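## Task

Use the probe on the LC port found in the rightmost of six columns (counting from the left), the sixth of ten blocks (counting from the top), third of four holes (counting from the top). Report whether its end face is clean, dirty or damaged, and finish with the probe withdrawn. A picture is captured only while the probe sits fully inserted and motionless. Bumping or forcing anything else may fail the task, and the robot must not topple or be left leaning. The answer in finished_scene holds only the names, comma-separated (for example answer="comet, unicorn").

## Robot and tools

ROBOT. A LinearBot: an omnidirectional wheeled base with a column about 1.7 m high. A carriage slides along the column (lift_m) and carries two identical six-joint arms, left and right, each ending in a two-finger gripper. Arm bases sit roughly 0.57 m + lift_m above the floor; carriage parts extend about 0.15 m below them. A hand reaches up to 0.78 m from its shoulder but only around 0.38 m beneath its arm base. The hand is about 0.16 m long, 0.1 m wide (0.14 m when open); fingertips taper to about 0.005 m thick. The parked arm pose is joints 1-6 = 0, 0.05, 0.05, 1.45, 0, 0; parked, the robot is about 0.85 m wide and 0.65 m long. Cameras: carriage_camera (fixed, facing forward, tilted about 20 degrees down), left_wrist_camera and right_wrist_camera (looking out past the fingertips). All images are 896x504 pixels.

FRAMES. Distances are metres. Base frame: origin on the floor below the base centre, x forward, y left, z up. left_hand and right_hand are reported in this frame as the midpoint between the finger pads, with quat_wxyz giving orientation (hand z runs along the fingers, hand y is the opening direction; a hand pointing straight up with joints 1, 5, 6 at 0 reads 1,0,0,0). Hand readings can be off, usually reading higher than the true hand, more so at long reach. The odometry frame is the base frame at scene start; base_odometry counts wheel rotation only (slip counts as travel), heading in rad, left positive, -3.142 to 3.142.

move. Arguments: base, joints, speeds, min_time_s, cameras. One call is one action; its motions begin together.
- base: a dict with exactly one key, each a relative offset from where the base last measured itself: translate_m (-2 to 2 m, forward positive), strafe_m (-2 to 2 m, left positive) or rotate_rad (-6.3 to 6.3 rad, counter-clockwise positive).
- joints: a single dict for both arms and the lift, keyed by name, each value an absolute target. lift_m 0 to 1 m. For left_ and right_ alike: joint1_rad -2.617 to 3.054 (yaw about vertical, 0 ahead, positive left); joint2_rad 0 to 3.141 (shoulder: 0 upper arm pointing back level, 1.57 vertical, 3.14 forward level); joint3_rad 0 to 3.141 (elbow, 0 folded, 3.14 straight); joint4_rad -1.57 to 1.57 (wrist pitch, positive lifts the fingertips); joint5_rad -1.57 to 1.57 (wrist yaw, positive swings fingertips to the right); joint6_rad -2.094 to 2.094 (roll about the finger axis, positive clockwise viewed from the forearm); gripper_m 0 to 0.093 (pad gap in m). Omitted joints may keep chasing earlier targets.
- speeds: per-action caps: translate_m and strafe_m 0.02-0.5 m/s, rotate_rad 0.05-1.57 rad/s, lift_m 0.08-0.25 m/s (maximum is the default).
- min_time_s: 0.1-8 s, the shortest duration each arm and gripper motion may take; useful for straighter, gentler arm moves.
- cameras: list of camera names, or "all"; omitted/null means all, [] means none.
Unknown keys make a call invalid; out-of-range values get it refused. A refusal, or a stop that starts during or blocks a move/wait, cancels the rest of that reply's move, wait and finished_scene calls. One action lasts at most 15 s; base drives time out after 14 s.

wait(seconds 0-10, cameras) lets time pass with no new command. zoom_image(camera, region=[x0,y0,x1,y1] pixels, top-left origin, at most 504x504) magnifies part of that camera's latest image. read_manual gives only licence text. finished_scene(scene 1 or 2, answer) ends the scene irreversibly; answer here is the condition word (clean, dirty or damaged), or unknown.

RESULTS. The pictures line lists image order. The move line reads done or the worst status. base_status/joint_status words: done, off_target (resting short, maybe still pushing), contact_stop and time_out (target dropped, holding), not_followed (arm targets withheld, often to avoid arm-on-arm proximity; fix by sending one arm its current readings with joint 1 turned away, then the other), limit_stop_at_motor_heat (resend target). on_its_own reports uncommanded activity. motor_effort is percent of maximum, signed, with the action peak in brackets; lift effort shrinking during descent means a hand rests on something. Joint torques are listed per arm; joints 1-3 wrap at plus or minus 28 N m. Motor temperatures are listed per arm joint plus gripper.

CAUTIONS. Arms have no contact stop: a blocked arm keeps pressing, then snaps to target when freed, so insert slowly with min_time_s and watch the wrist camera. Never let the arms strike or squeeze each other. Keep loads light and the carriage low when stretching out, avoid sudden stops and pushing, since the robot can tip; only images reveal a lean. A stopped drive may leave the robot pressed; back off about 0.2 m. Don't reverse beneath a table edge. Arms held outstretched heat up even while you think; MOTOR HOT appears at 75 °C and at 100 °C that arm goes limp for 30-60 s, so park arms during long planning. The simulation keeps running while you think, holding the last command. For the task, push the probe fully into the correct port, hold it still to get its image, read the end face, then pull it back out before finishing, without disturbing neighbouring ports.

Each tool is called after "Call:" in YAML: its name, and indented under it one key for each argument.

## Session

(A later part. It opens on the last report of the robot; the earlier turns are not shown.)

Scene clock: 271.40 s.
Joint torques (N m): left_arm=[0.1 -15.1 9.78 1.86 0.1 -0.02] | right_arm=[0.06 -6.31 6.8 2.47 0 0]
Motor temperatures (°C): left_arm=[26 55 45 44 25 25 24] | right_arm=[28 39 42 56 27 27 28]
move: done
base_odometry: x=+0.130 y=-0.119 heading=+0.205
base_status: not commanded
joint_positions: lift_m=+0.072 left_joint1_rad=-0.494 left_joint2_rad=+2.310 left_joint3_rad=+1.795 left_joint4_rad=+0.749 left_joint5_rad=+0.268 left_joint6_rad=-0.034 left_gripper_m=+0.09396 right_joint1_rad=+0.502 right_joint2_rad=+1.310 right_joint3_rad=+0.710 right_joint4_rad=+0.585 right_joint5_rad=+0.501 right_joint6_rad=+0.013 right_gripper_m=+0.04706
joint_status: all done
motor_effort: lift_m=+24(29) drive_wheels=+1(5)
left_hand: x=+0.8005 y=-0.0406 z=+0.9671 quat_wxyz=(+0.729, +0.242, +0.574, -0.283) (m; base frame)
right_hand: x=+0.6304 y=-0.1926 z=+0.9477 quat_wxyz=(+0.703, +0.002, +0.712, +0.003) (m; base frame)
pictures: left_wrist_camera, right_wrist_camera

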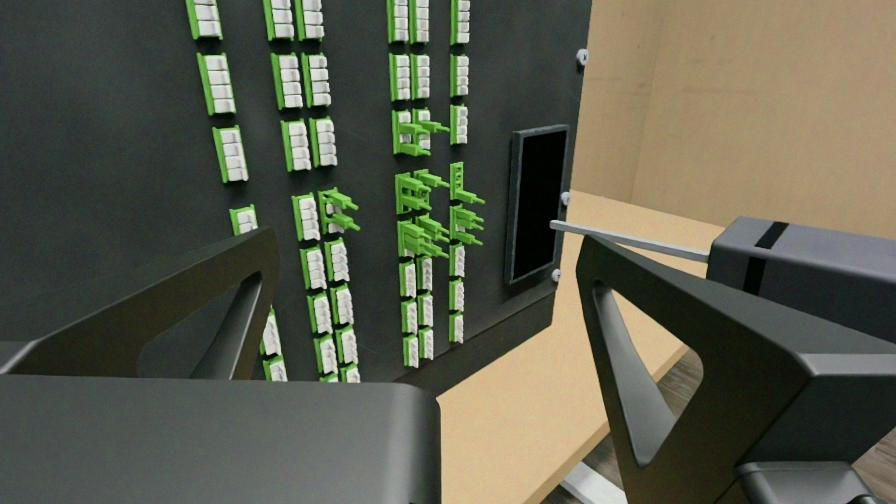

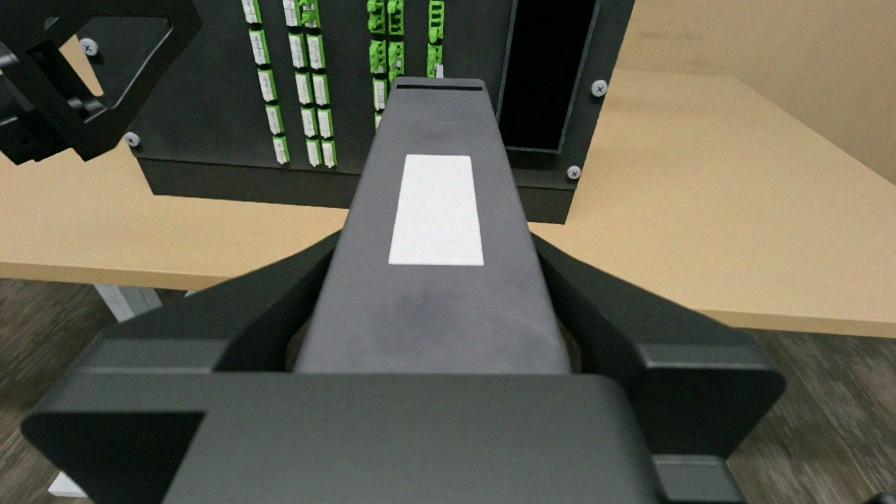

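Call:
move:
  base: {"translate_m": 0.03}
  joints: {"lift_m": 0.088}
  speeds: {"translate_m": 0.03}
  cameras: ["left_wrist_camera","right_wrist_camera"]

Call:
zoom_image:
  camera: "left_wrist_camera"
  region: [400, 80, 720, 280]

Call:
zoom_image:
  camera: "right_wrist_camera"
  region: [360, 0, 520, 100]

Scene clock: 283.10 s.
Joint torques (N m): left_arm=[0.08 -15.15 9.65 1.88 0.1 -0.02] | right_arm=[-0.01 -6.26 6.86 2.5 -0.01 0]
Motor temperatures (°C): left_arm=[26 61 47 45 25 25 24] | right_arm=[28 39 43 58 27 27 28]
move: done
base_odometry: x=+0.160 y=-0.114 heading=+0.204
base_status: done
joint_positions: lift_m=+0.088 left_joint1_rad=-0.494 left_joint2_rad=+2.310 left_joint3_rad=+1.797 left_joint4_rad=+0.747 left_joint5_rad=+0.269 left_joint6_rad=-0.034 left_gripper_m=+0.09396 right_joint1_rad=+0.502 right_joint2_rad=+1.310 right_joint3_rad=+0.710 right_joint4_rad=+0.581 right_joint5_rad=+0.501 right_joint6_rad=+0.013 right_gripper_m=+0.04706
joint_status: all done
motor_effort: lift_m=+23(28) drive_wheels=-5(10)
left_hand: x=+0.8008 y=-0.0406 z=+0.9829 quat_wxyz=(+0.729, +0.242, +0.575, -0.283) (m; base frame)
right_hand: x=+0.6304 y=-0.1926 z=+0.9628 quat_wxyz=(+0.701, +0.001, +0.713, +0.002) (m; base frame)
pictures: left_wrist_camera, right_wrist_camera

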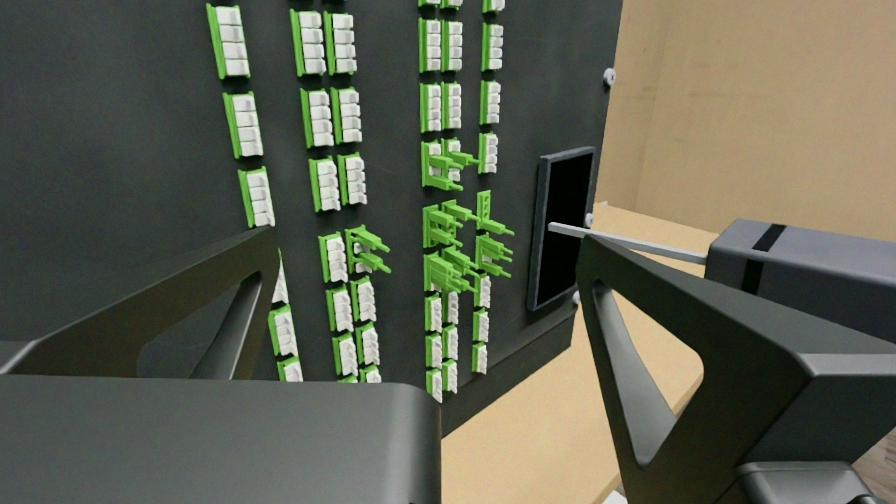

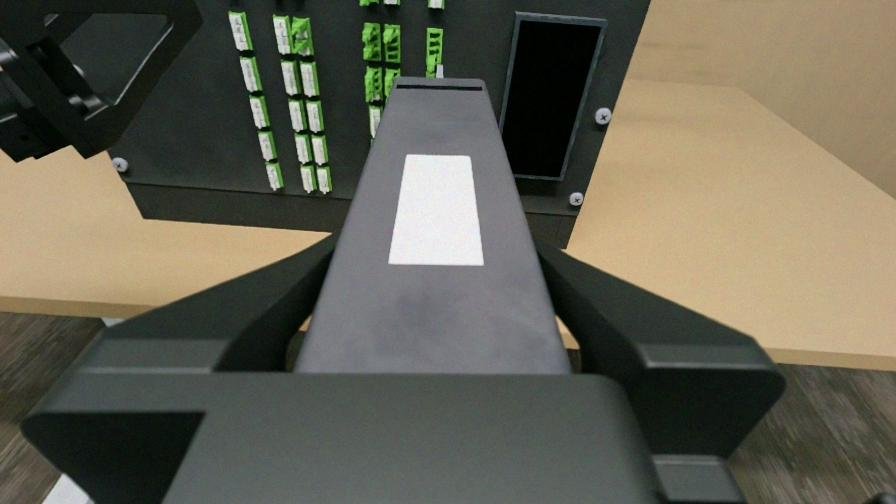

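Scaled by 1.575 from the camera's 896x504 image, which has a finer 1280x720 frame.

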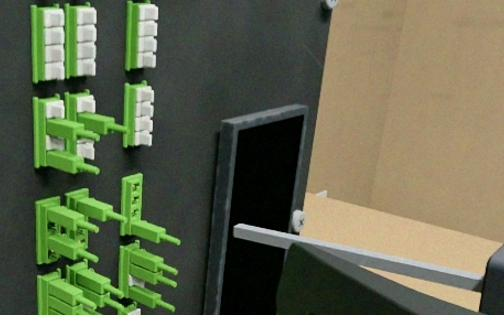

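Scaled by 3.150 from the camera's 896x504 image, which has a finer 1280x720 frame.

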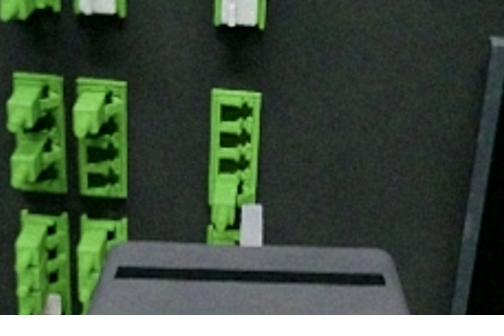

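Call:
zoom_image:
  camera: "left_wrist_camera"
  region: [470, 170, 590, 270]

Call:
zoom_image:
  camera: "left_wrist_camera"
  region: [540, 200, 720, 290]

Scaled by 4.200 from the camera's 896x504 image, which has a finer 1280x720 frame.

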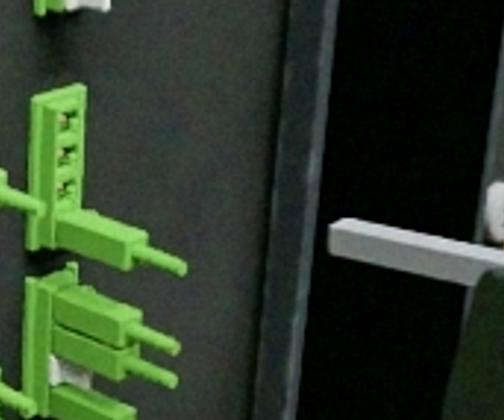

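Scaled by 2.800 from the camera's 896x504 image, which has a finer 1280x720 frame.

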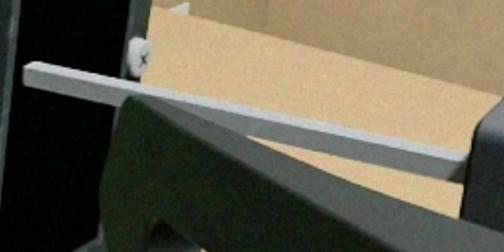

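Call:
move:
  base: {"strafe_m": 0.004}
  joints: {"right_joint4_rad": 0.67}
  speeds: {"strafe_m": 0.02}
  min_time_s: 1
  cameras: []

Call:
move:
  joints: {"lift_m": 0.08}
  cameras: ["left_wrist_camera","right_wrist_camera"]

Call:
zoom_image:
  camera: "left_wrist_camera"
  region: [470, 170, 590, 270]

Call:
zoom_image:
  camera: "left_wrist_camera"
  region: [540, 200, 720, 290]

Call:
zoom_image:
  camera: "right_wrist_camera"
  region: [380, 0, 500, 100]

Scene clock: 299.37 s.
Joint torques (N m): left_arm=[0.01 -15.12 9.63 1.87 0.1 -0.02] | right_arm=[0.03 -6.28 6.75 2.62 0.01 -0.01]
Motor temperatures (°C): left_arm=[26 64 46 46 25 25 24] | right_arm=[28 40 44 60 26 27 28]
move: off_target
base_odometry: x=+0.159 y=-0.110 heading=+0.204
base_status: done
joint_positions: lift_m=+0.088 left_joint1_rad=-0.494 left_joint2_rad=+2.310 left_joint3_rad=+1.797 left_joint4_rad=+0.747 left_joint5_rad=+0.269 left_joint6_rad=-0.034 left_gripper_m=+0.09396 right_joint1_rad=+0.503 right_joint2_rad=+1.310 right_joint3_rad=+0.710 right_joint4_rad=+0.590 right_joint5_rad=+0.500 right_joint6_rad=+0.013 right_gripper_m=+0.04706
joint_status: right_joint4_rad off_target (ended at +0.590, target +0.670)
motor_effort: lift_m=+23(23) drive_wheels=+2(6)
left_hand: x=+0.8008 y=-0.0406 z=+0.9829 quat_wxyz=(+0.729, +0.242, +0.575, -0.283) (m; base frame)
right_hand: x=+0.6304 y=-0.1922 z=+0.9648 quat_wxyz=(+0.704, +0.002, +0.710, +0.004) (m; base frame)
pictures: none
No camera images: "cameras" was empty.

Scene clock: 299.87 s.
Joint torques (N m): left_arm=[-0.01 -15.36 9.59 1.9 0.1 -0.02] | right_arm=[0.03 -6.34 6.83 2.5 0.01 -0.03]
Motor temperatures (°C): left_arm=[26 64 45 46 25 25 24] | right_arm=[28 40 44 60 26 27 28]
move: done
base_odometry: x=+0.159 y=-0.110 heading=+0.204
base_status: not commanded
joint_positions: lift_m=+0.080 left_joint1_rad=-0.494 left_joint2_rad=+2.313 left_joint3_rad=+1.797 left_joint4_rad=+0.743 left_joint5_rad=+0.269 left_joint6_rad=-0.034 left_gripper_m=+0.09396 right_joint1_rad=+0.503 right_joint2_rad=+1.312 right_joint3_rad=+0.710 right_joint4_rad=+0.596 right_joint5_rad=+0.500 right_joint6_rad=+0.013 right_gripper_m=+0.04706
joint_status: all done
motor_effort: lift_m=+19(19) drive_wheels=-4(5)
left_hand: x=+0.8013 y=-0.0409 z=+0.9731 quat_wxyz=(+0.727, +0.243, +0.577, -0.283) (m; base frame)
right_hand: x=+0.6306 y=-0.1921 z=+0.9580 quat_wxyz=(+0.705, +0.003, +0.709, +0.005) (m; base frame)
pictures: left_wrist_camera, right_wrist_camera

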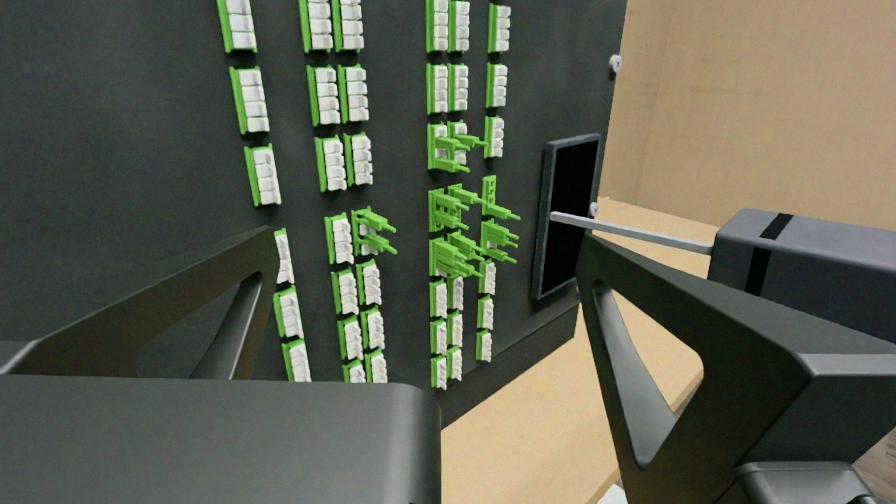

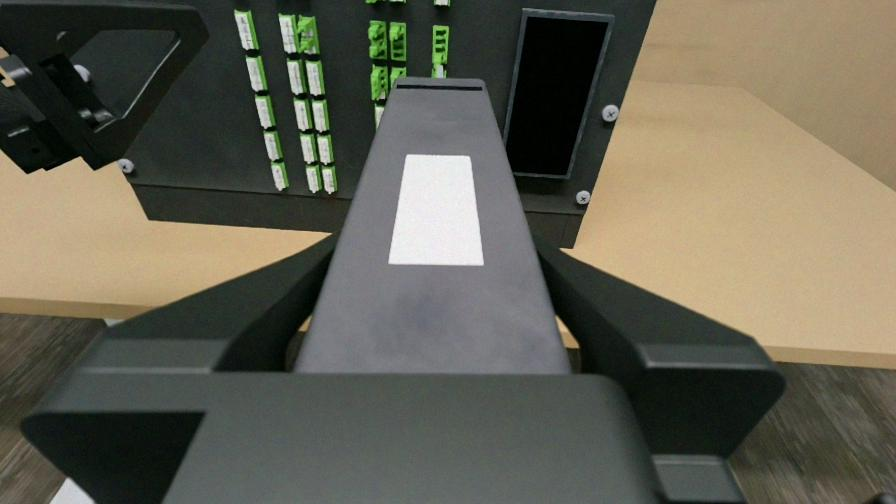

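Scaled by 4.200 from the camera's 896x504 image, which has a finer 1280x720 frame.

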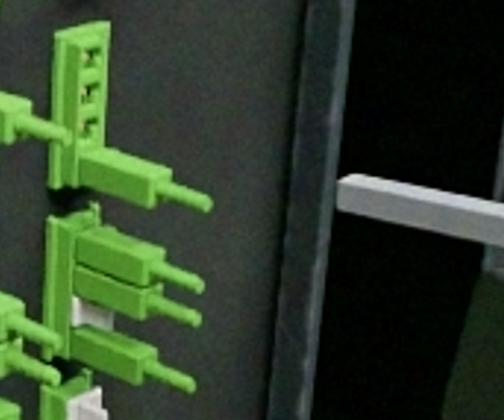

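Scaled by 2.800 from the camera's 896x504 image, which has a finer 1280x720 frame.

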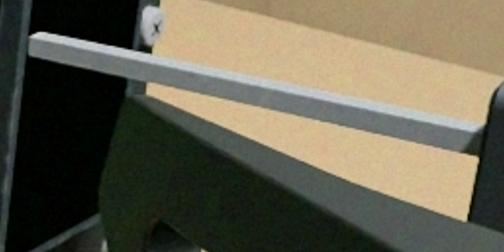

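Scaled by 4.200 from the camera's 896x504 image, which has a finer 1280x720 frame.

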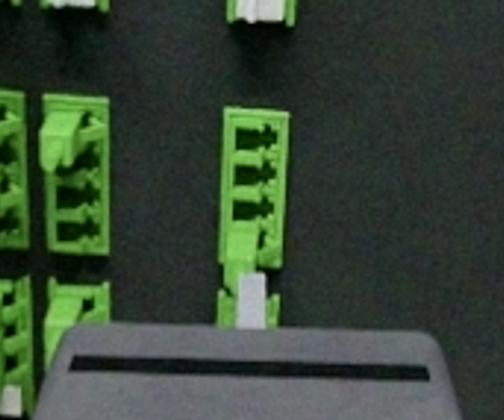

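Call:
move:
  base: {"translate_m": 0.02}
  joints: {"lift_m": 0.084}
  speeds: {"translate_m": 0.02}
  cameras: ["left_wrist_camera","right_wrist_camera"]

Call:
zoom_image:
  camera: "left_wrist_camera"
  region: [480, 160, 600, 260]

Call:
zoom_image:
  camera: "left_wrist_camera"
  region: [540, 200, 720, 290]

Call:
zoom_image:
  camera: "right_wrist_camera"
  region: [380, 0, 500, 100]

Scene clock: 312.30 s.
Joint torques (N m): left_arm=[-0.02 -15.32 9.55 1.9 0.1 -0.02] | right_arm=[-0.03 -6.37 6.82 2.51 0 -0.02]
Motor temperatures (°C): left_arm=[26 62 45 46 25 25 24] | right_arm=[28 40 44 59 26 27 28]
move: done
base_odometry: x=+0.178 y=-0.106 heading=+0.205
base_status: done
joint_positions: lift_m=+0.084 left_joint1_rad=-0.493 left_joint2_rad=+2.312 left_joint3_rad=+1.798 left_joint4_rad=+0.745 left_joint5_rad=+0.269 left_joint6_rad=-0.034 left_gripper_m=+0.09396 right_joint1_rad=+0.503 right_joint2_rad=+1.312 right_joint3_rad=+0.710 right_joint4_rad=+0.599 right_joint5_rad=+0.500 right_joint6_rad=+0.013 right_gripper_m=+0.04706
joint_status: all done
motor_effort: lift_m=+24(28) drive_wheels=-5(13)
left_hand: x=+0.8013 y=-0.0406 z=+0.9777 quat_wxyz=(+0.728, +0.242, +0.575, -0.283) (m; base frame)
right_hand: x=+0.6306 y=-0.1921 z=+0.9622 quat_wxyz=(+0.706, +0.003, +0.708, +0.006) (m; base frame)
pictures: left_wrist_camera, right_wrist_camera

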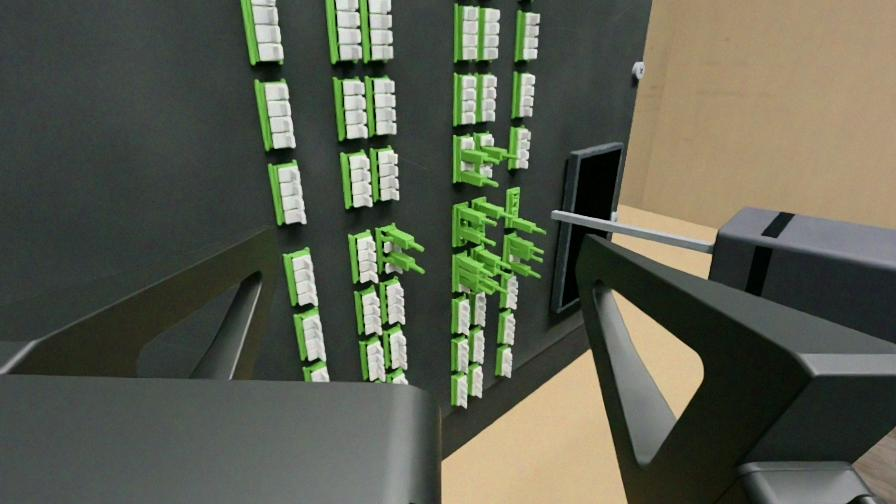

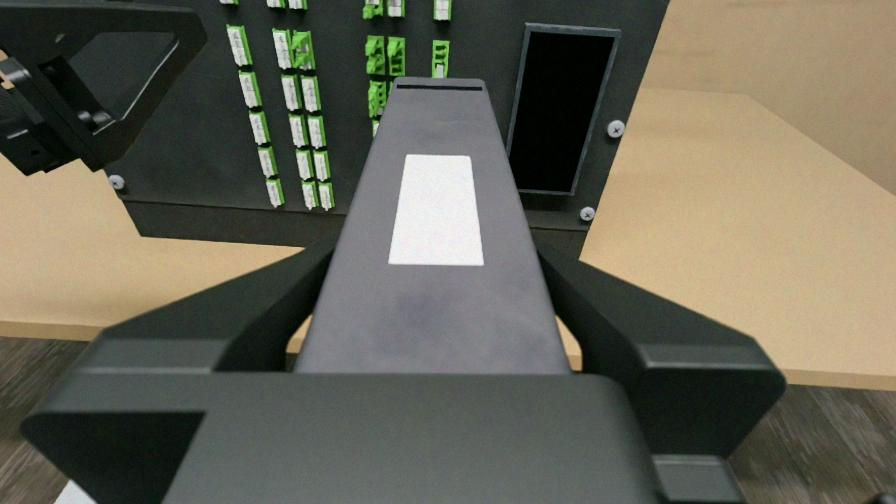

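Scaled by 4.200 from the camera's 896x504 image, which has a finer 1280x720 frame.

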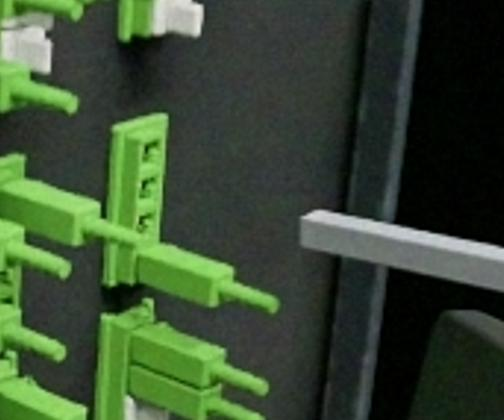

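Scaled by 2.800 from the camera's 896x504 image, which has a finer 1280x720 frame.

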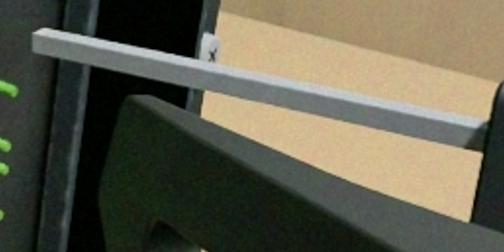

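Scaled by 4.200 from the camera's 896x504 image, which has a finer 1280x720 frame.

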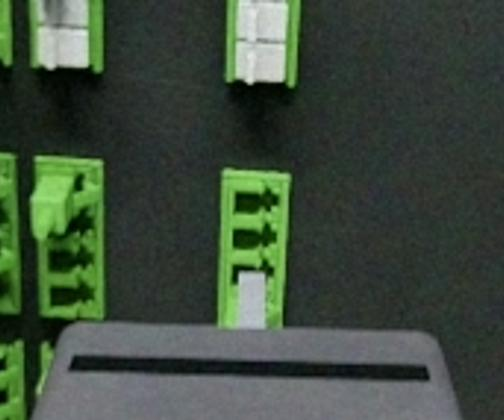

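Call:
move:
  base: {"translate_m": -0.02}
  joints: {"right_joint4_rad": 0.71}
  min_time_s: 1
  cameras: []

Call:
move:
  base: {"translate_m": 0.02}
  speeds: {"translate_m": 0.03}
  joints: {"lift_m": 0.066}
  cameras: ["left_wrist_camera","right_wrist_camera"]

Call:
zoom_image:
  camera: "right_wrist_camera"
  region: [60, 100, 360, 300]

Call:
zoom_image:
  camera: "right_wrist_camera"
  region: [380, 0, 680, 250]

Call:
move:
  base: {"translate_m": -0.1}
  cameras: ["left_wrist_camera","right_wrist_camera"]

Call:
zoom_image:
  camera: "right_wrist_camera"
  region: [60, 50, 360, 250]

Call:
zoom_image:
  camera: "right_wrist_camera"
  region: [380, 0, 680, 200]

Scene clock: 338.87 s.
Joint torques (N m): left_arm=[0.08 -15.31 9.54 1.89 0.1 -0.02] | right_arm=[0.03 -6.35 6.74 2.6 0 0]
Motor temperatures (°C): left_arm=[26 62 46 47 25 25 24] | right_arm=[27 41 45 60 26 27 28]
move: off_target
base_odometry: x=+0.159 y=-0.110 heading=+0.204
base_status: done
joint_positions: lift_m=+0.084 left_joint1_rad=-0.494 left_joint2_rad=+2.312 left_joint3_rad=+1.798 left_joint4_rad=+0.744 left_joint5_rad=+0.269 left_joint6_rad=-0.034 left_gripper_m=+0.09396 right_joint1_rad=+0.503 right_joint2_rad=+1.312 right_joint3_rad=+0.710 right_joint4_rad=+0.629 right_joint5_rad=+0.500 right_joint6_rad=+0.013 right_gripper_m=+0.04706
joint_status: right_joint4_rad off_target (ended at +0.630, target +0.710)
motor_effort: lift_m=+24(24) drive_wheels=+1(16)
left_hand: x=+0.8011 y=-0.0410 z=+0.9776 quat_wxyz=(+0.728, +0.243, +0.576, -0.283) (m; base frame)
right_hand: x=+0.6305 y=-0.1921 z=+0.9690 quat_wxyz=(+0.716, +0.008, +0.698, +0.011) (m; base frame)
pictures: none
No camera images: "cameras" was empty.

Scene clock: 340.03 s.
Joint torques (N m): left_arm=[0.02 -15.73 9.52 1.92 0.1 -0.02] | right_arm=[-0.05 -6.69 6.68 2.56 -0.01 0.01]
Motor temperatures (°C): left_arm=[26 62 46 47 25 25 24] | right_arm=[27 41 45 60 26 27 28]
move: done
base_odometry: x=+0.178 y=-0.106 heading=+0.205
base_status: done
joint_positions: lift_m=+0.066 left_joint1_rad=-0.493 left_joint2_rad=+2.317 left_joint3_rad=+1.798 left_joint4_rad=+0.743 left_joint5_rad=+0.269 left_joint6_rad=-0.034 left_gripper_m=+0.09396 right_joint1_rad=+0.503 right_joint2_rad=+1.315 right_joint3_rad=+0.710 right_joint4_rad=+0.636 right_joint5_rad=+0.500 right_joint6_rad=+0.013 right_gripper_m=+0.04706
joint_status: all done
motor_effort: lift_m=+20(20) drive_wheels=-5(12)
left_hand: x=+0.8021 y=-0.0410 z=+0.9569 quat_wxyz=(+0.726, +0.243, +0.578, -0.283) (m; base frame)
right_hand: x=+0.6309 y=-0.1919 z=+0.9518 quat_wxyz=(+0.717, +0.009, +0.697, +0.011) (m; base frame)
pictures: left_wrist_camera, right_wrist_camera

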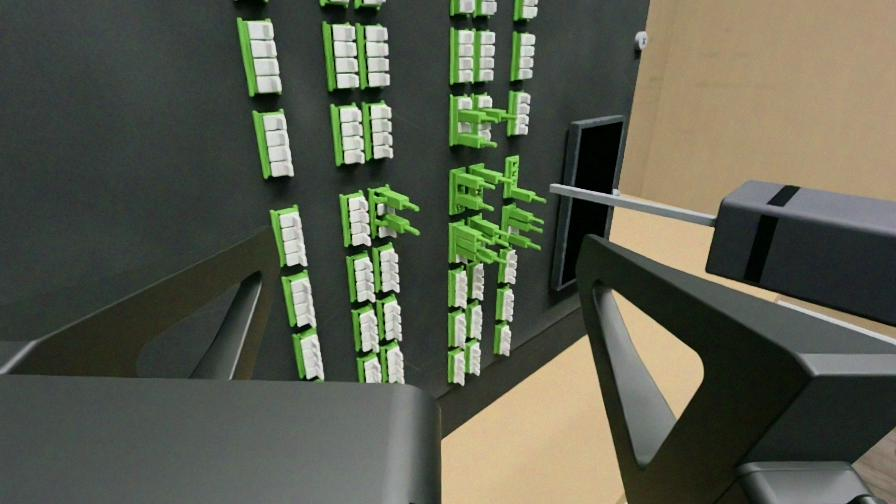

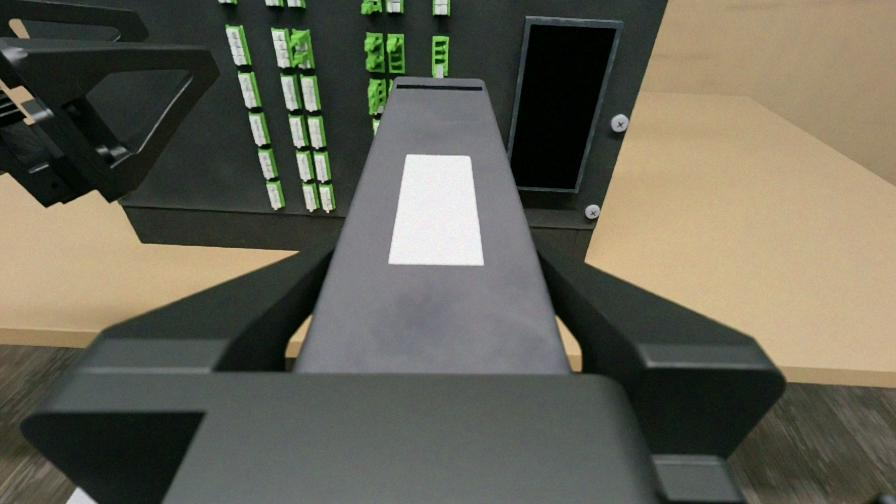

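Scaled by 1.680 from the camera's 896x504 image, which has a finer 1280x720 frame.

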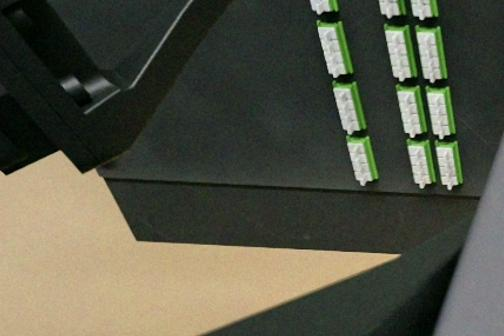

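Scaled by 1.680 from the camera's 896x504 image, which has a finer 1280x720 frame.

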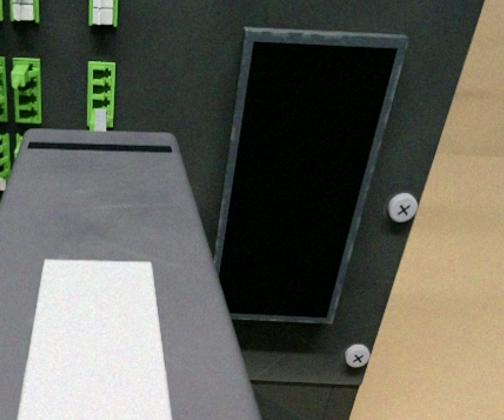

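Scene clock: 341.60 s.
Joint torques (N m): left_arm=[0.17 -15.8 9.54 1.92 0.1 -0.01] | right_arm=[0.01 -6.68 6.83 2.52 0 -0.01]
Motor temperatures (°C): left_arm=[26 63 46 47 25 25 24] | right_arm=[27 41 45 59 26 27 28]
move: done
base_odometry: x=+0.080 y=-0.126 heading=+0.205
base_status: done
joint_positions: lift_m=+0.066 left_joint1_rad=-0.495 left_joint2_rad=+2.317 left_joint3_rad=+1.798 left_joint4_rad=+0.743 left_joint5_rad=+0.269 left_joint6_rad=-0.034 left_gripper_m=+0.09396 right_joint1_rad=+0.503 right_joint2_rad=+1.315 right_joint3_rad=+0.710 right_joint4_rad=+0.637 right_joint5_rad=+0.500 right_joint6_rad=+0.013 right_gripper_m=+0.04706
joint_status: not commanded
motor_effort: lift_m=+20(20) drive_wheels=-3(16)
left_hand: x=+0.8015 y=-0.0419 z=+0.9569 quat_wxyz=(+0.726, +0.243, +0.578, -0.283) (m; base frame)
right_hand: x=+0.6309 y=-0.1919 z=+0.9519 quat_wxyz=(+0.717, +0.009, +0.697, +0.011) (m; base frame)
pictures: left_wrist_camera, right_wrist_camera

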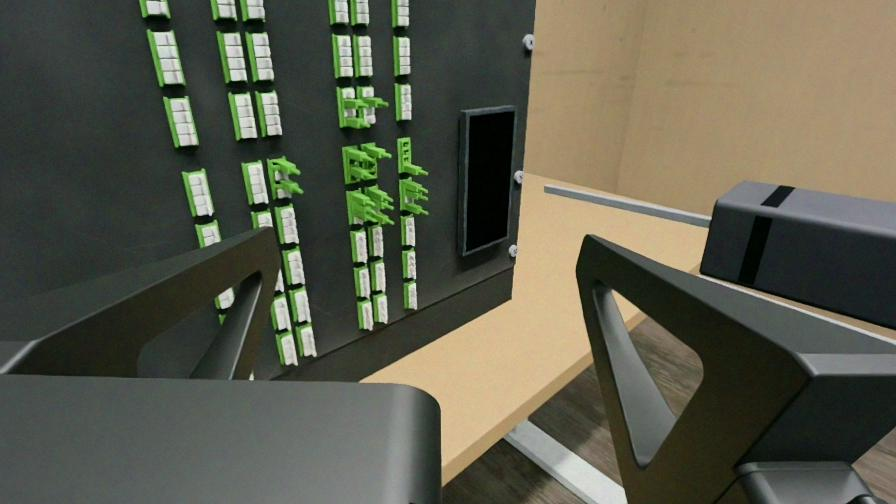

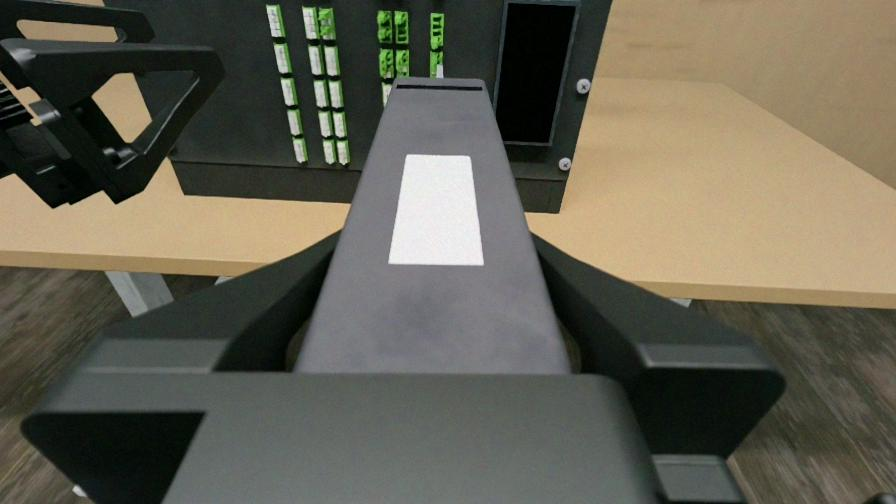

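Scaled by 1.680 from the camera's 896x504 image, which has a finer 1280x720 frame.

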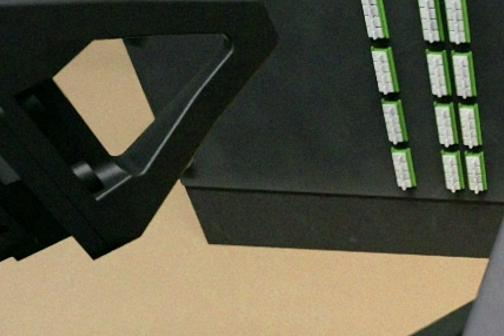

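Scaled by 1.680 from the camera's 896x504 image, which has a finer 1280x720 frame.

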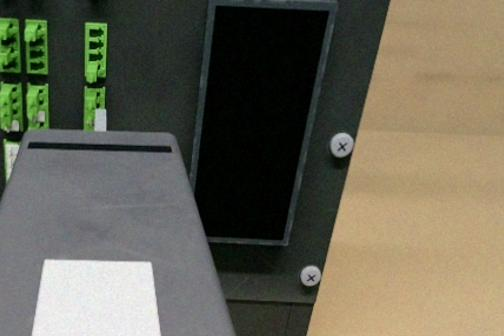

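Call:
move:
  base: {"rotate_rad": -0.06}
  joints: {"right_joint5_rad": 0.465}
  min_time_s: 1
  cameras: []

Call:
move:
  base: {"strafe_m": 0.04}
  speeds: {"strafe_m": 0.1}
  cameras: ["left_wrist_camera","right_wrist_camera"]

Call:
zoom_image:
  camera: "right_wrist_camera"
  region: [60, 50, 360, 250]

Call:
zoom_image:
  camera: "right_wrist_camera"
  region: [380, 0, 680, 250]

Call:
move:
  base: {"translate_m": 0.1}
  speeds: {"translate_m": 0.1}
  cameras: ["left_wrist_camera","right_wrist_camera"]

Call:
zoom_image:
  camera: "right_wrist_camera"
  region: [60, 100, 360, 300]

Call:
zoom_image:
  camera: "right_wrist_camera"
  region: [380, 0, 680, 250]

Scene clock: 384.50 s.
Joint torques (N m): left_arm=[0.35 -15.79 9.52 1.92 0.08 -0.02] | right_arm=[0.03 -6.65 6.72 2.54 -0.09 -0.01]
Motor temperatures (°C): left_arm=[26 71 46 47 25 25 24] | right_arm=[27 40 46 57 26 27 29]
move: done
base_odometry: x=+0.080 y=-0.126 heading=+0.145
base_status: done
joint_positions: lift_m=+0.066 left_joint1_rad=-0.497 left_joint2_rad=+2.317 left_joint3_rad=+1.798 left_joint4_rad=+0.743 left_joint5_rad=+0.270 left_joint6_rad=-0.034 left_gripper_m=+0.09396 right_joint1_rad=+0.502 right_joint2_rad=+1.315 right_joint3_rad=+0.710 right_joint4_rad=+0.637 right_joint5_rad=+0.474 right_joint6_rad=+0.014 right_gripper_m=+0.04706
joint_status: all done
motor_effort: lift_m=+20(20) drive_wheels=-9(15)
left_hand: x=+0.8006 y=-0.0433 z=+0.9569 quat_wxyz=(+0.725, +0.244, +0.577, -0.284) (m; base frame)
right_hand: x=+0.6310 y=-0.1878 z=+0.9520 quat_wxyz=(+0.717, +0.000, +0.697, +0.020) (m; base frame)
pictures: none
No camera images: "cameras" was empty.

Scene clock: 385.60 s.
Joint torques (N m): left_arm=[-0.34 -15.77 9.52 1.92 0.08 -0.02] | right_arm=[-0.05 -6.74 6.78 2.53 -0.03 -0.02]
Motor temperatures (°C): left_arm=[26 71 46 47 25 25 24] | right_arm=[27 40 46 57 26 27 29]
move: done
base_odometry: x=+0.074 y=-0.086 heading=+0.145
base_status: done
joint_positions: lift_m=+0.066 left_joint1_rad=-0.490 left_joint2_rad=+2.317 left_joint3_rad=+1.798 left_joint4_rad=+0.743 left_joint5_rad=+0.270 left_joint6_rad=-0.034 left_gripper_m=+0.09396 right_joint1_rad=+0.503 right_joint2_rad=+1.315 right_joint3_rad=+0.710 right_joint4_rad=+0.637 right_joint5_rad=+0.469 right_joint6_rad=+0.014 right_gripper_m=+0.04706
joint_status: not commanded
motor_effort: lift_m=+20(20) drive_wheels=+0(14)
left_hand: x=+0.8030 y=-0.0394 z=+0.9569 quat_wxyz=(+0.726, +0.242, +0.578, -0.282) (m; base frame)
right_hand: x=+0.6308 y=-0.1867 z=+0.9520 quat_wxyz=(+0.717, -0.002, +0.697, +0.022) (m; base frame)
pictures: left_wrist_camera, right_wrist_camera

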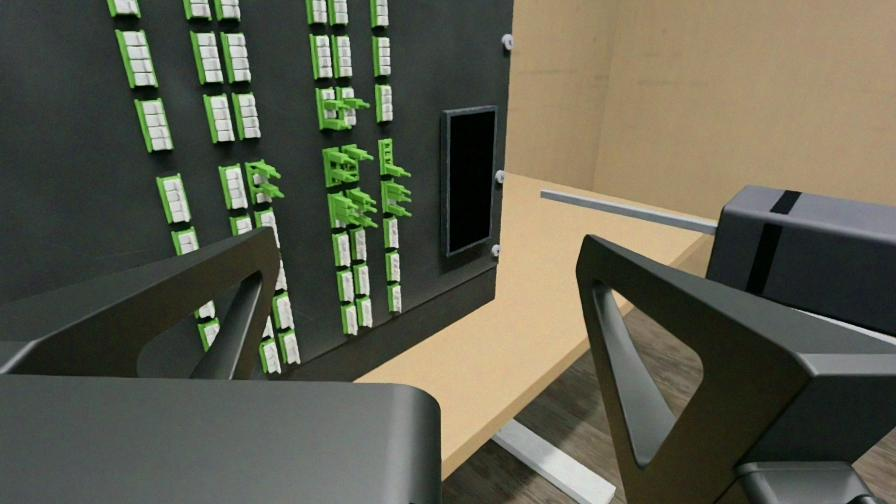

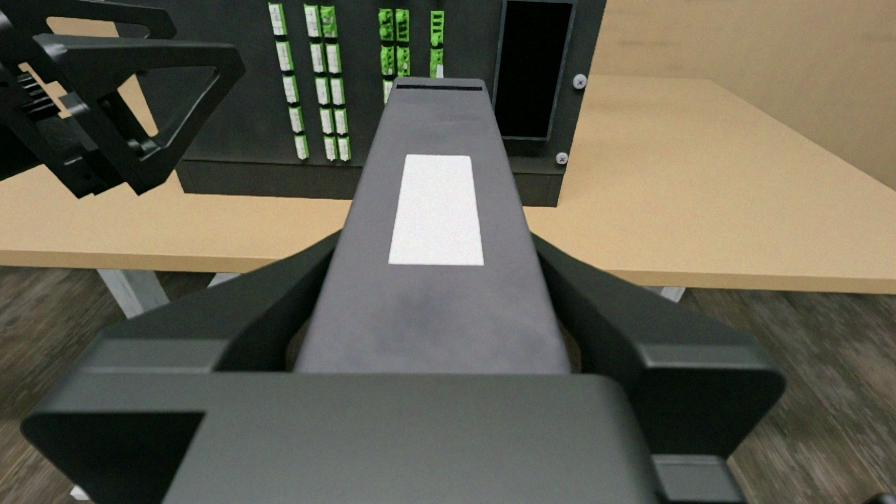

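Scaled by 1.680 from the camera's 896x504 image, which has a finer 1280x720 frame.

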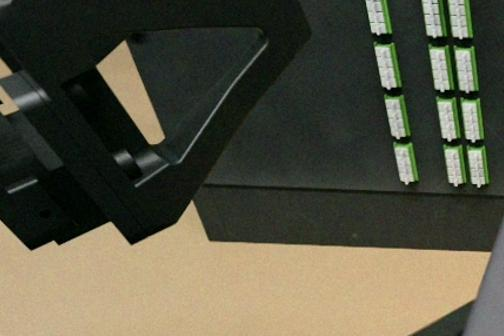

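Scaled by 1.680 from the camera's 896x504 image, which has a finer 1280x720 frame.

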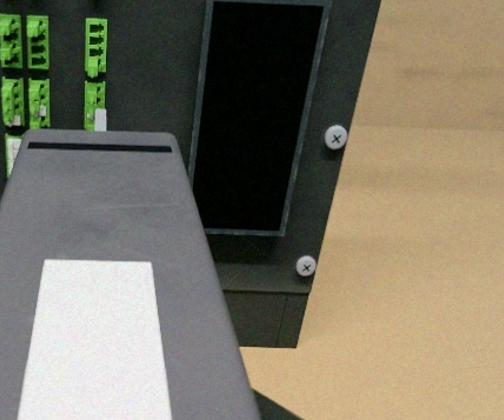

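Scene clock: 387.30 s.
Joint torques (N m): left_arm=[-0.16 -15.86 9.54 1.91 0.08 -0.02] | right_arm=[-0.03 -6.76 6.8 2.52 -0.05 0]
Motor temperatures (°C): left_arm=[26 71 46 47 25 25 24] | right_arm=[27 40 46 57 26 27 29]
move: done
base_odometry: x=+0.173 y=-0.071 heading=+0.146
base_status: done
joint_positions: lift_m=+0.066 left_joint1_rad=-0.492 left_joint2_rad=+2.317 left_joint3_rad=+1.798 left_joint4_rad=+0.744 left_joint5_rad=+0.270 left_joint6_rad=-0.034 left_gripper_m=+0.09396 right_joint1_rad=+0.503 right_joint2_rad=+1.315 right_joint3_rad=+0.710 right_joint4_rad=+0.637 right_joint5_rad=+0.469 right_joint6_rad=+0.014 right_gripper_m=+0.04706
joint_status: not commanded
motor_effort: lift_m=+20(20) drive_wheels=-6(12)
left_hand: x=+0.8024 y=-0.0403 z=+0.9571 quat_wxyz=(+0.726, +0.243, +0.578, -0.282) (m; base frame)
right_hand: x=+0.6308 y=-0.1867 z=+0.9521 quat_wxyz=(+0.717, -0.002, +0.697, +0.022) (m; base frame)
pictures: left_wrist_camera, right_wrist_camera

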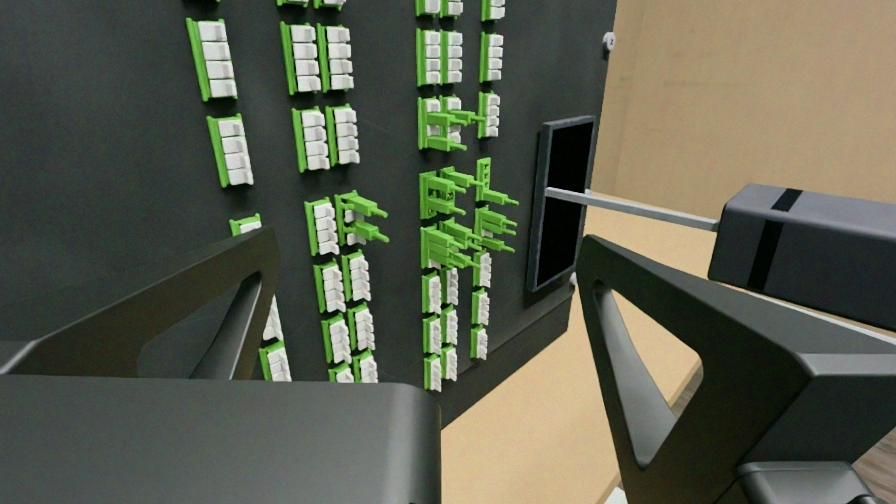

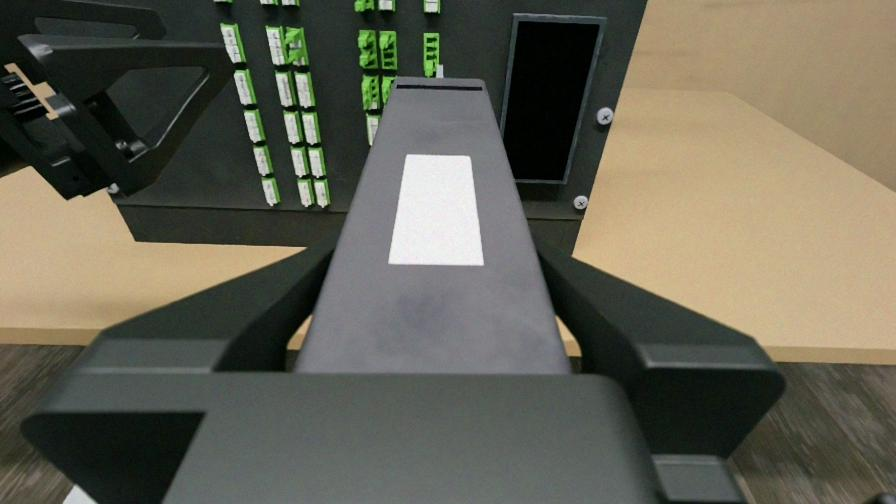

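Scaled by 1.680 from the camera's 896x504 image, which has a finer 1280x720 frame.

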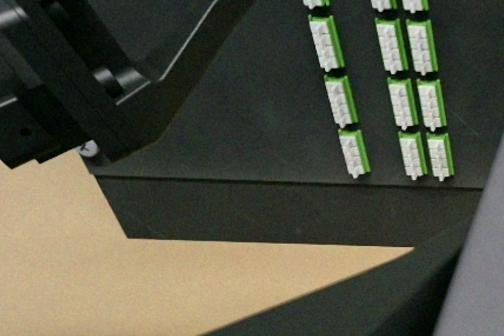

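Scaled by 1.680 from the camera's 896x504 image, which has a finer 1280x720 frame.

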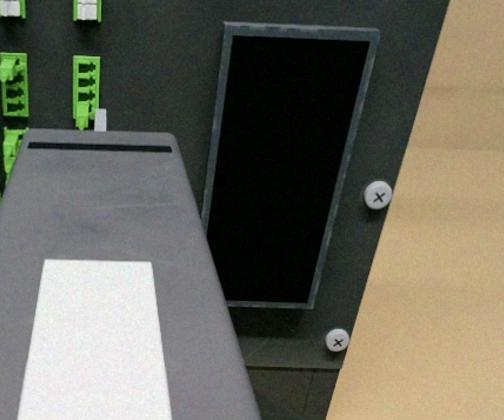

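Call:
move:
  base: {"translate_m": -0.02}
  joints: {"right_joint5_rad": 0.488}
  cameras: []

Call:
move:
  base: {"strafe_m": 0.014}
  speeds: {"strafe_m": 0.03}
  cameras: []

Call:
move:
  base: {"translate_m": 0.02}
  speeds: {"translate_m": 0.03}
  cameras: ["left_wrist_camera","right_wrist_camera"]

Call:
zoom_image:
  camera: "left_wrist_camera"
  region: [440, 130, 590, 230]

Call:
zoom_image:
  camera: "left_wrist_camera"
  region: [540, 160, 740, 260]

Call:
zoom_image:
  camera: "right_wrist_camera"
  region: [380, 0, 500, 100]

Scene clock: 415.20 s.
Joint torques (N m): left_arm=[0.03 -15.79 9.51 1.91 0.08 -0.02] | right_arm=[-0.03 -6.75 6.78 2.53 0.09 0]
Motor temperatures (°C): left_arm=[26 74 47 47 25 25 24] | right_arm=[27 40 46 57 26 27 29]
move: done
base_odometry: x=+0.154 y=-0.074 heading=+0.146
base_status: done
joint_positions: lift_m=+0.066 left_joint1_rad=-0.493 left_joint2_rad=+2.317 left_joint3_rad=+1.798 left_joint4_rad=+0.744 left_joint5_rad=+0.270 left_joint6_rad=-0.034 left_gripper_m=+0.09396 right_joint1_rad=+0.503 right_joint2_rad=+1.315 right_joint3_rad=+0.710 right_joint4_rad=+0.638 right_joint5_rad=+0.479 right_joint6_rad=+0.014 right_gripper_m=+0.04706
joint_status: all done
motor_effort: lift_m=+20(20) drive_wheels=-1(19)
left_hand: x=+0.8018 y=-0.0412 z=+0.9572 quat_wxyz=(+0.726, +0.243, +0.577, -0.283) (m; base frame)
right_hand: x=+0.6309 y=-0.1883 z=+0.9522 quat_wxyz=(+0.717, +0.002, +0.697, +0.019) (m; base frame)
pictures: none
No camera images: "cameras" was empty.

Scene clock: 416.10 s.
Joint torques (N m): left_arm=[-0.1 -15.79 9.52 1.91 0.08 -0.02] | right_arm=[-0.03 -6.71 6.82 2.52 0.1 -0.01]
Motor temperatures (°C): left_arm=[26 74 47 47 25 25 24] | right_arm=[27 40 46 57 26 27 29]
move: done
base_odometry: x=+0.152 y=-0.061 heading=+0.145
base_status: done
joint_positions: lift_m=+0.066 left_joint1_rad=-0.493 left_joint2_rad=+2.317 left_joint3_rad=+1.798 left_joint4_rad=+0.744 left_joint5_rad=+0.270 left_joint6_rad=-0.034 left_gripper_m=+0.09396 right_joint1_rad=+0.503 right_joint2_rad=+1.315 right_joint3_rad=+0.710 right_joint4_rad=+0.638 right_joint5_rad=+0.482 right_joint6_rad=+0.014 right_gripper_m=+0.04706
joint_status: not commanded
motor_effort: lift_m=+20(20) drive_wheels=-5(7)
left_hand: x=+0.8021 y=-0.0407 z=+0.9572 quat_wxyz=(+0.726, +0.243, +0.577, -0.283) (m; base frame)
right_hand: x=+0.6308 y=-0.1886 z=+0.9522 quat_wxyz=(+0.717, +0.003, +0.697, +0.018) (m; base frame)
pictures: none
No camera images: "cameras" was empty.

Scene clock: 417.27 s.
Joint torques (N m): left_arm=[-0.09 -15.77 9.52 1.9 0.08 -0.02] | right_arm=[-0.1 -6.74 6.83 2.52 0.07 -0.02]
Motor temperatures (°C): left_arm=[26 74 47 47 25 25 24] | right_arm=[27 40 46 57 26 27 29]
move: done
base_odometry: x=+0.171 y=-0.058 heading=+0.146
base_status: done
joint_positions: lift_m=+0.066 left_joint1_rad=-0.493 left_joint2_rad=+2.317 left_joint3_rad=+1.798 left_joint4_rad=+0.744 left_joint5_rad=+0.270 left_joint6_rad=-0.034 left_gripper_m=+0.09396 right_joint1_rad=+0.503 right_joint2_rad=+1.315 right_joint3_rad=+0.710 right_joint4_rad=+0.638 right_joint5_rad=+0.482 right_joint6_rad=+0.014 right_gripper_m=+0.04706
joint_status: not commanded
motor_effort: lift_m=+20(20) drive_wheels=-5(9)
left_hand: x=+0.8020 y=-0.0409 z=+0.9572 quat_wxyz=(+0.726, +0.243, +0.577, -0.283) (m; base frame)
right_hand: x=+0.6308 y=-0.1886 z=+0.9523 quat_wxyz=(+0.717, +0.003, +0.696, +0.018) (m; base frame)
pictures: left_wrist_camera, right_wrist_camera

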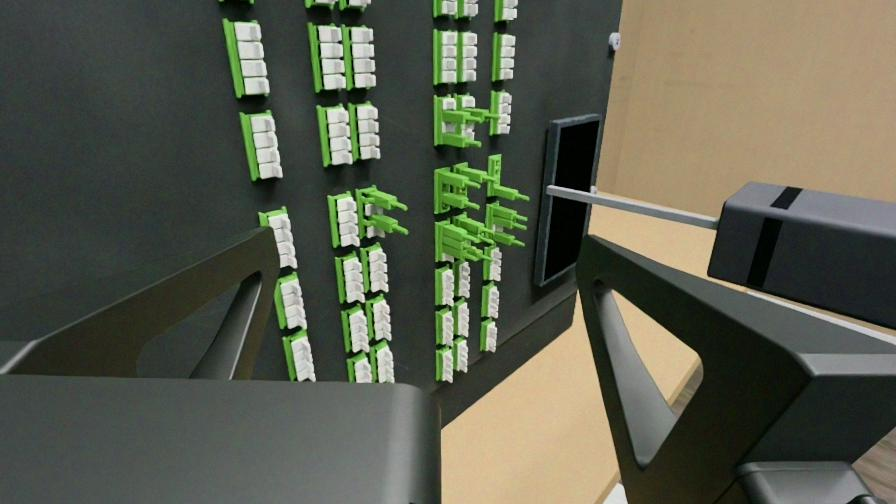

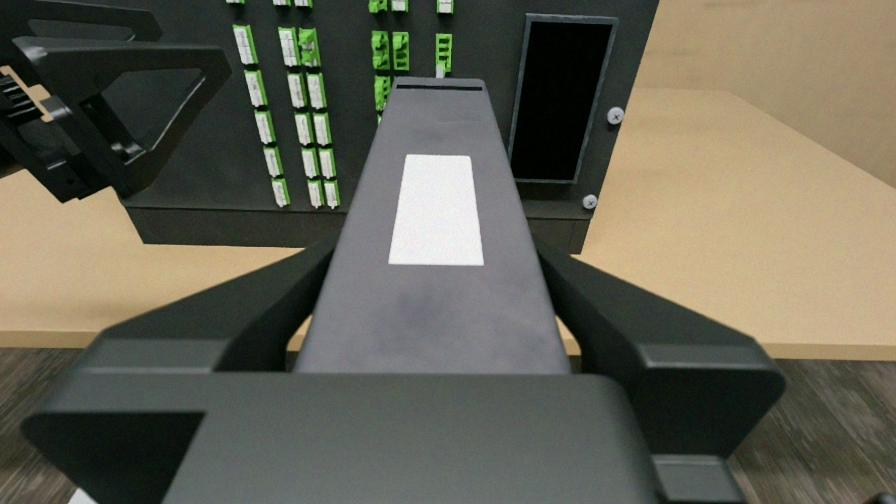

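Scaled by 3.360 from the camera's 896x504 image, which has a finer 1280x720 frame.

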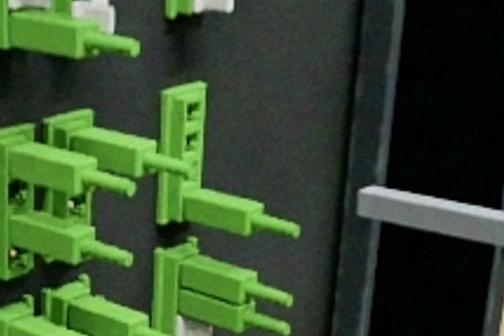

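Scaled by 2.520 from the camera's 896x504 image, which has a finer 1280x720 frame.

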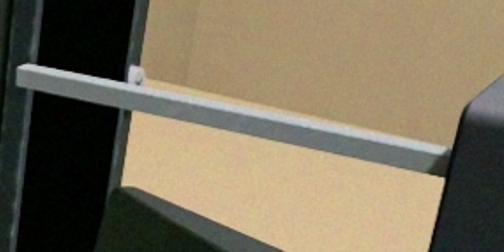

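Scaled by 4.200 from the camera's 896x504 image, which has a finer 1280x720 frame.

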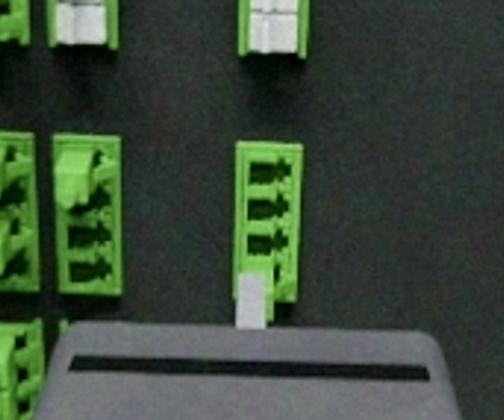

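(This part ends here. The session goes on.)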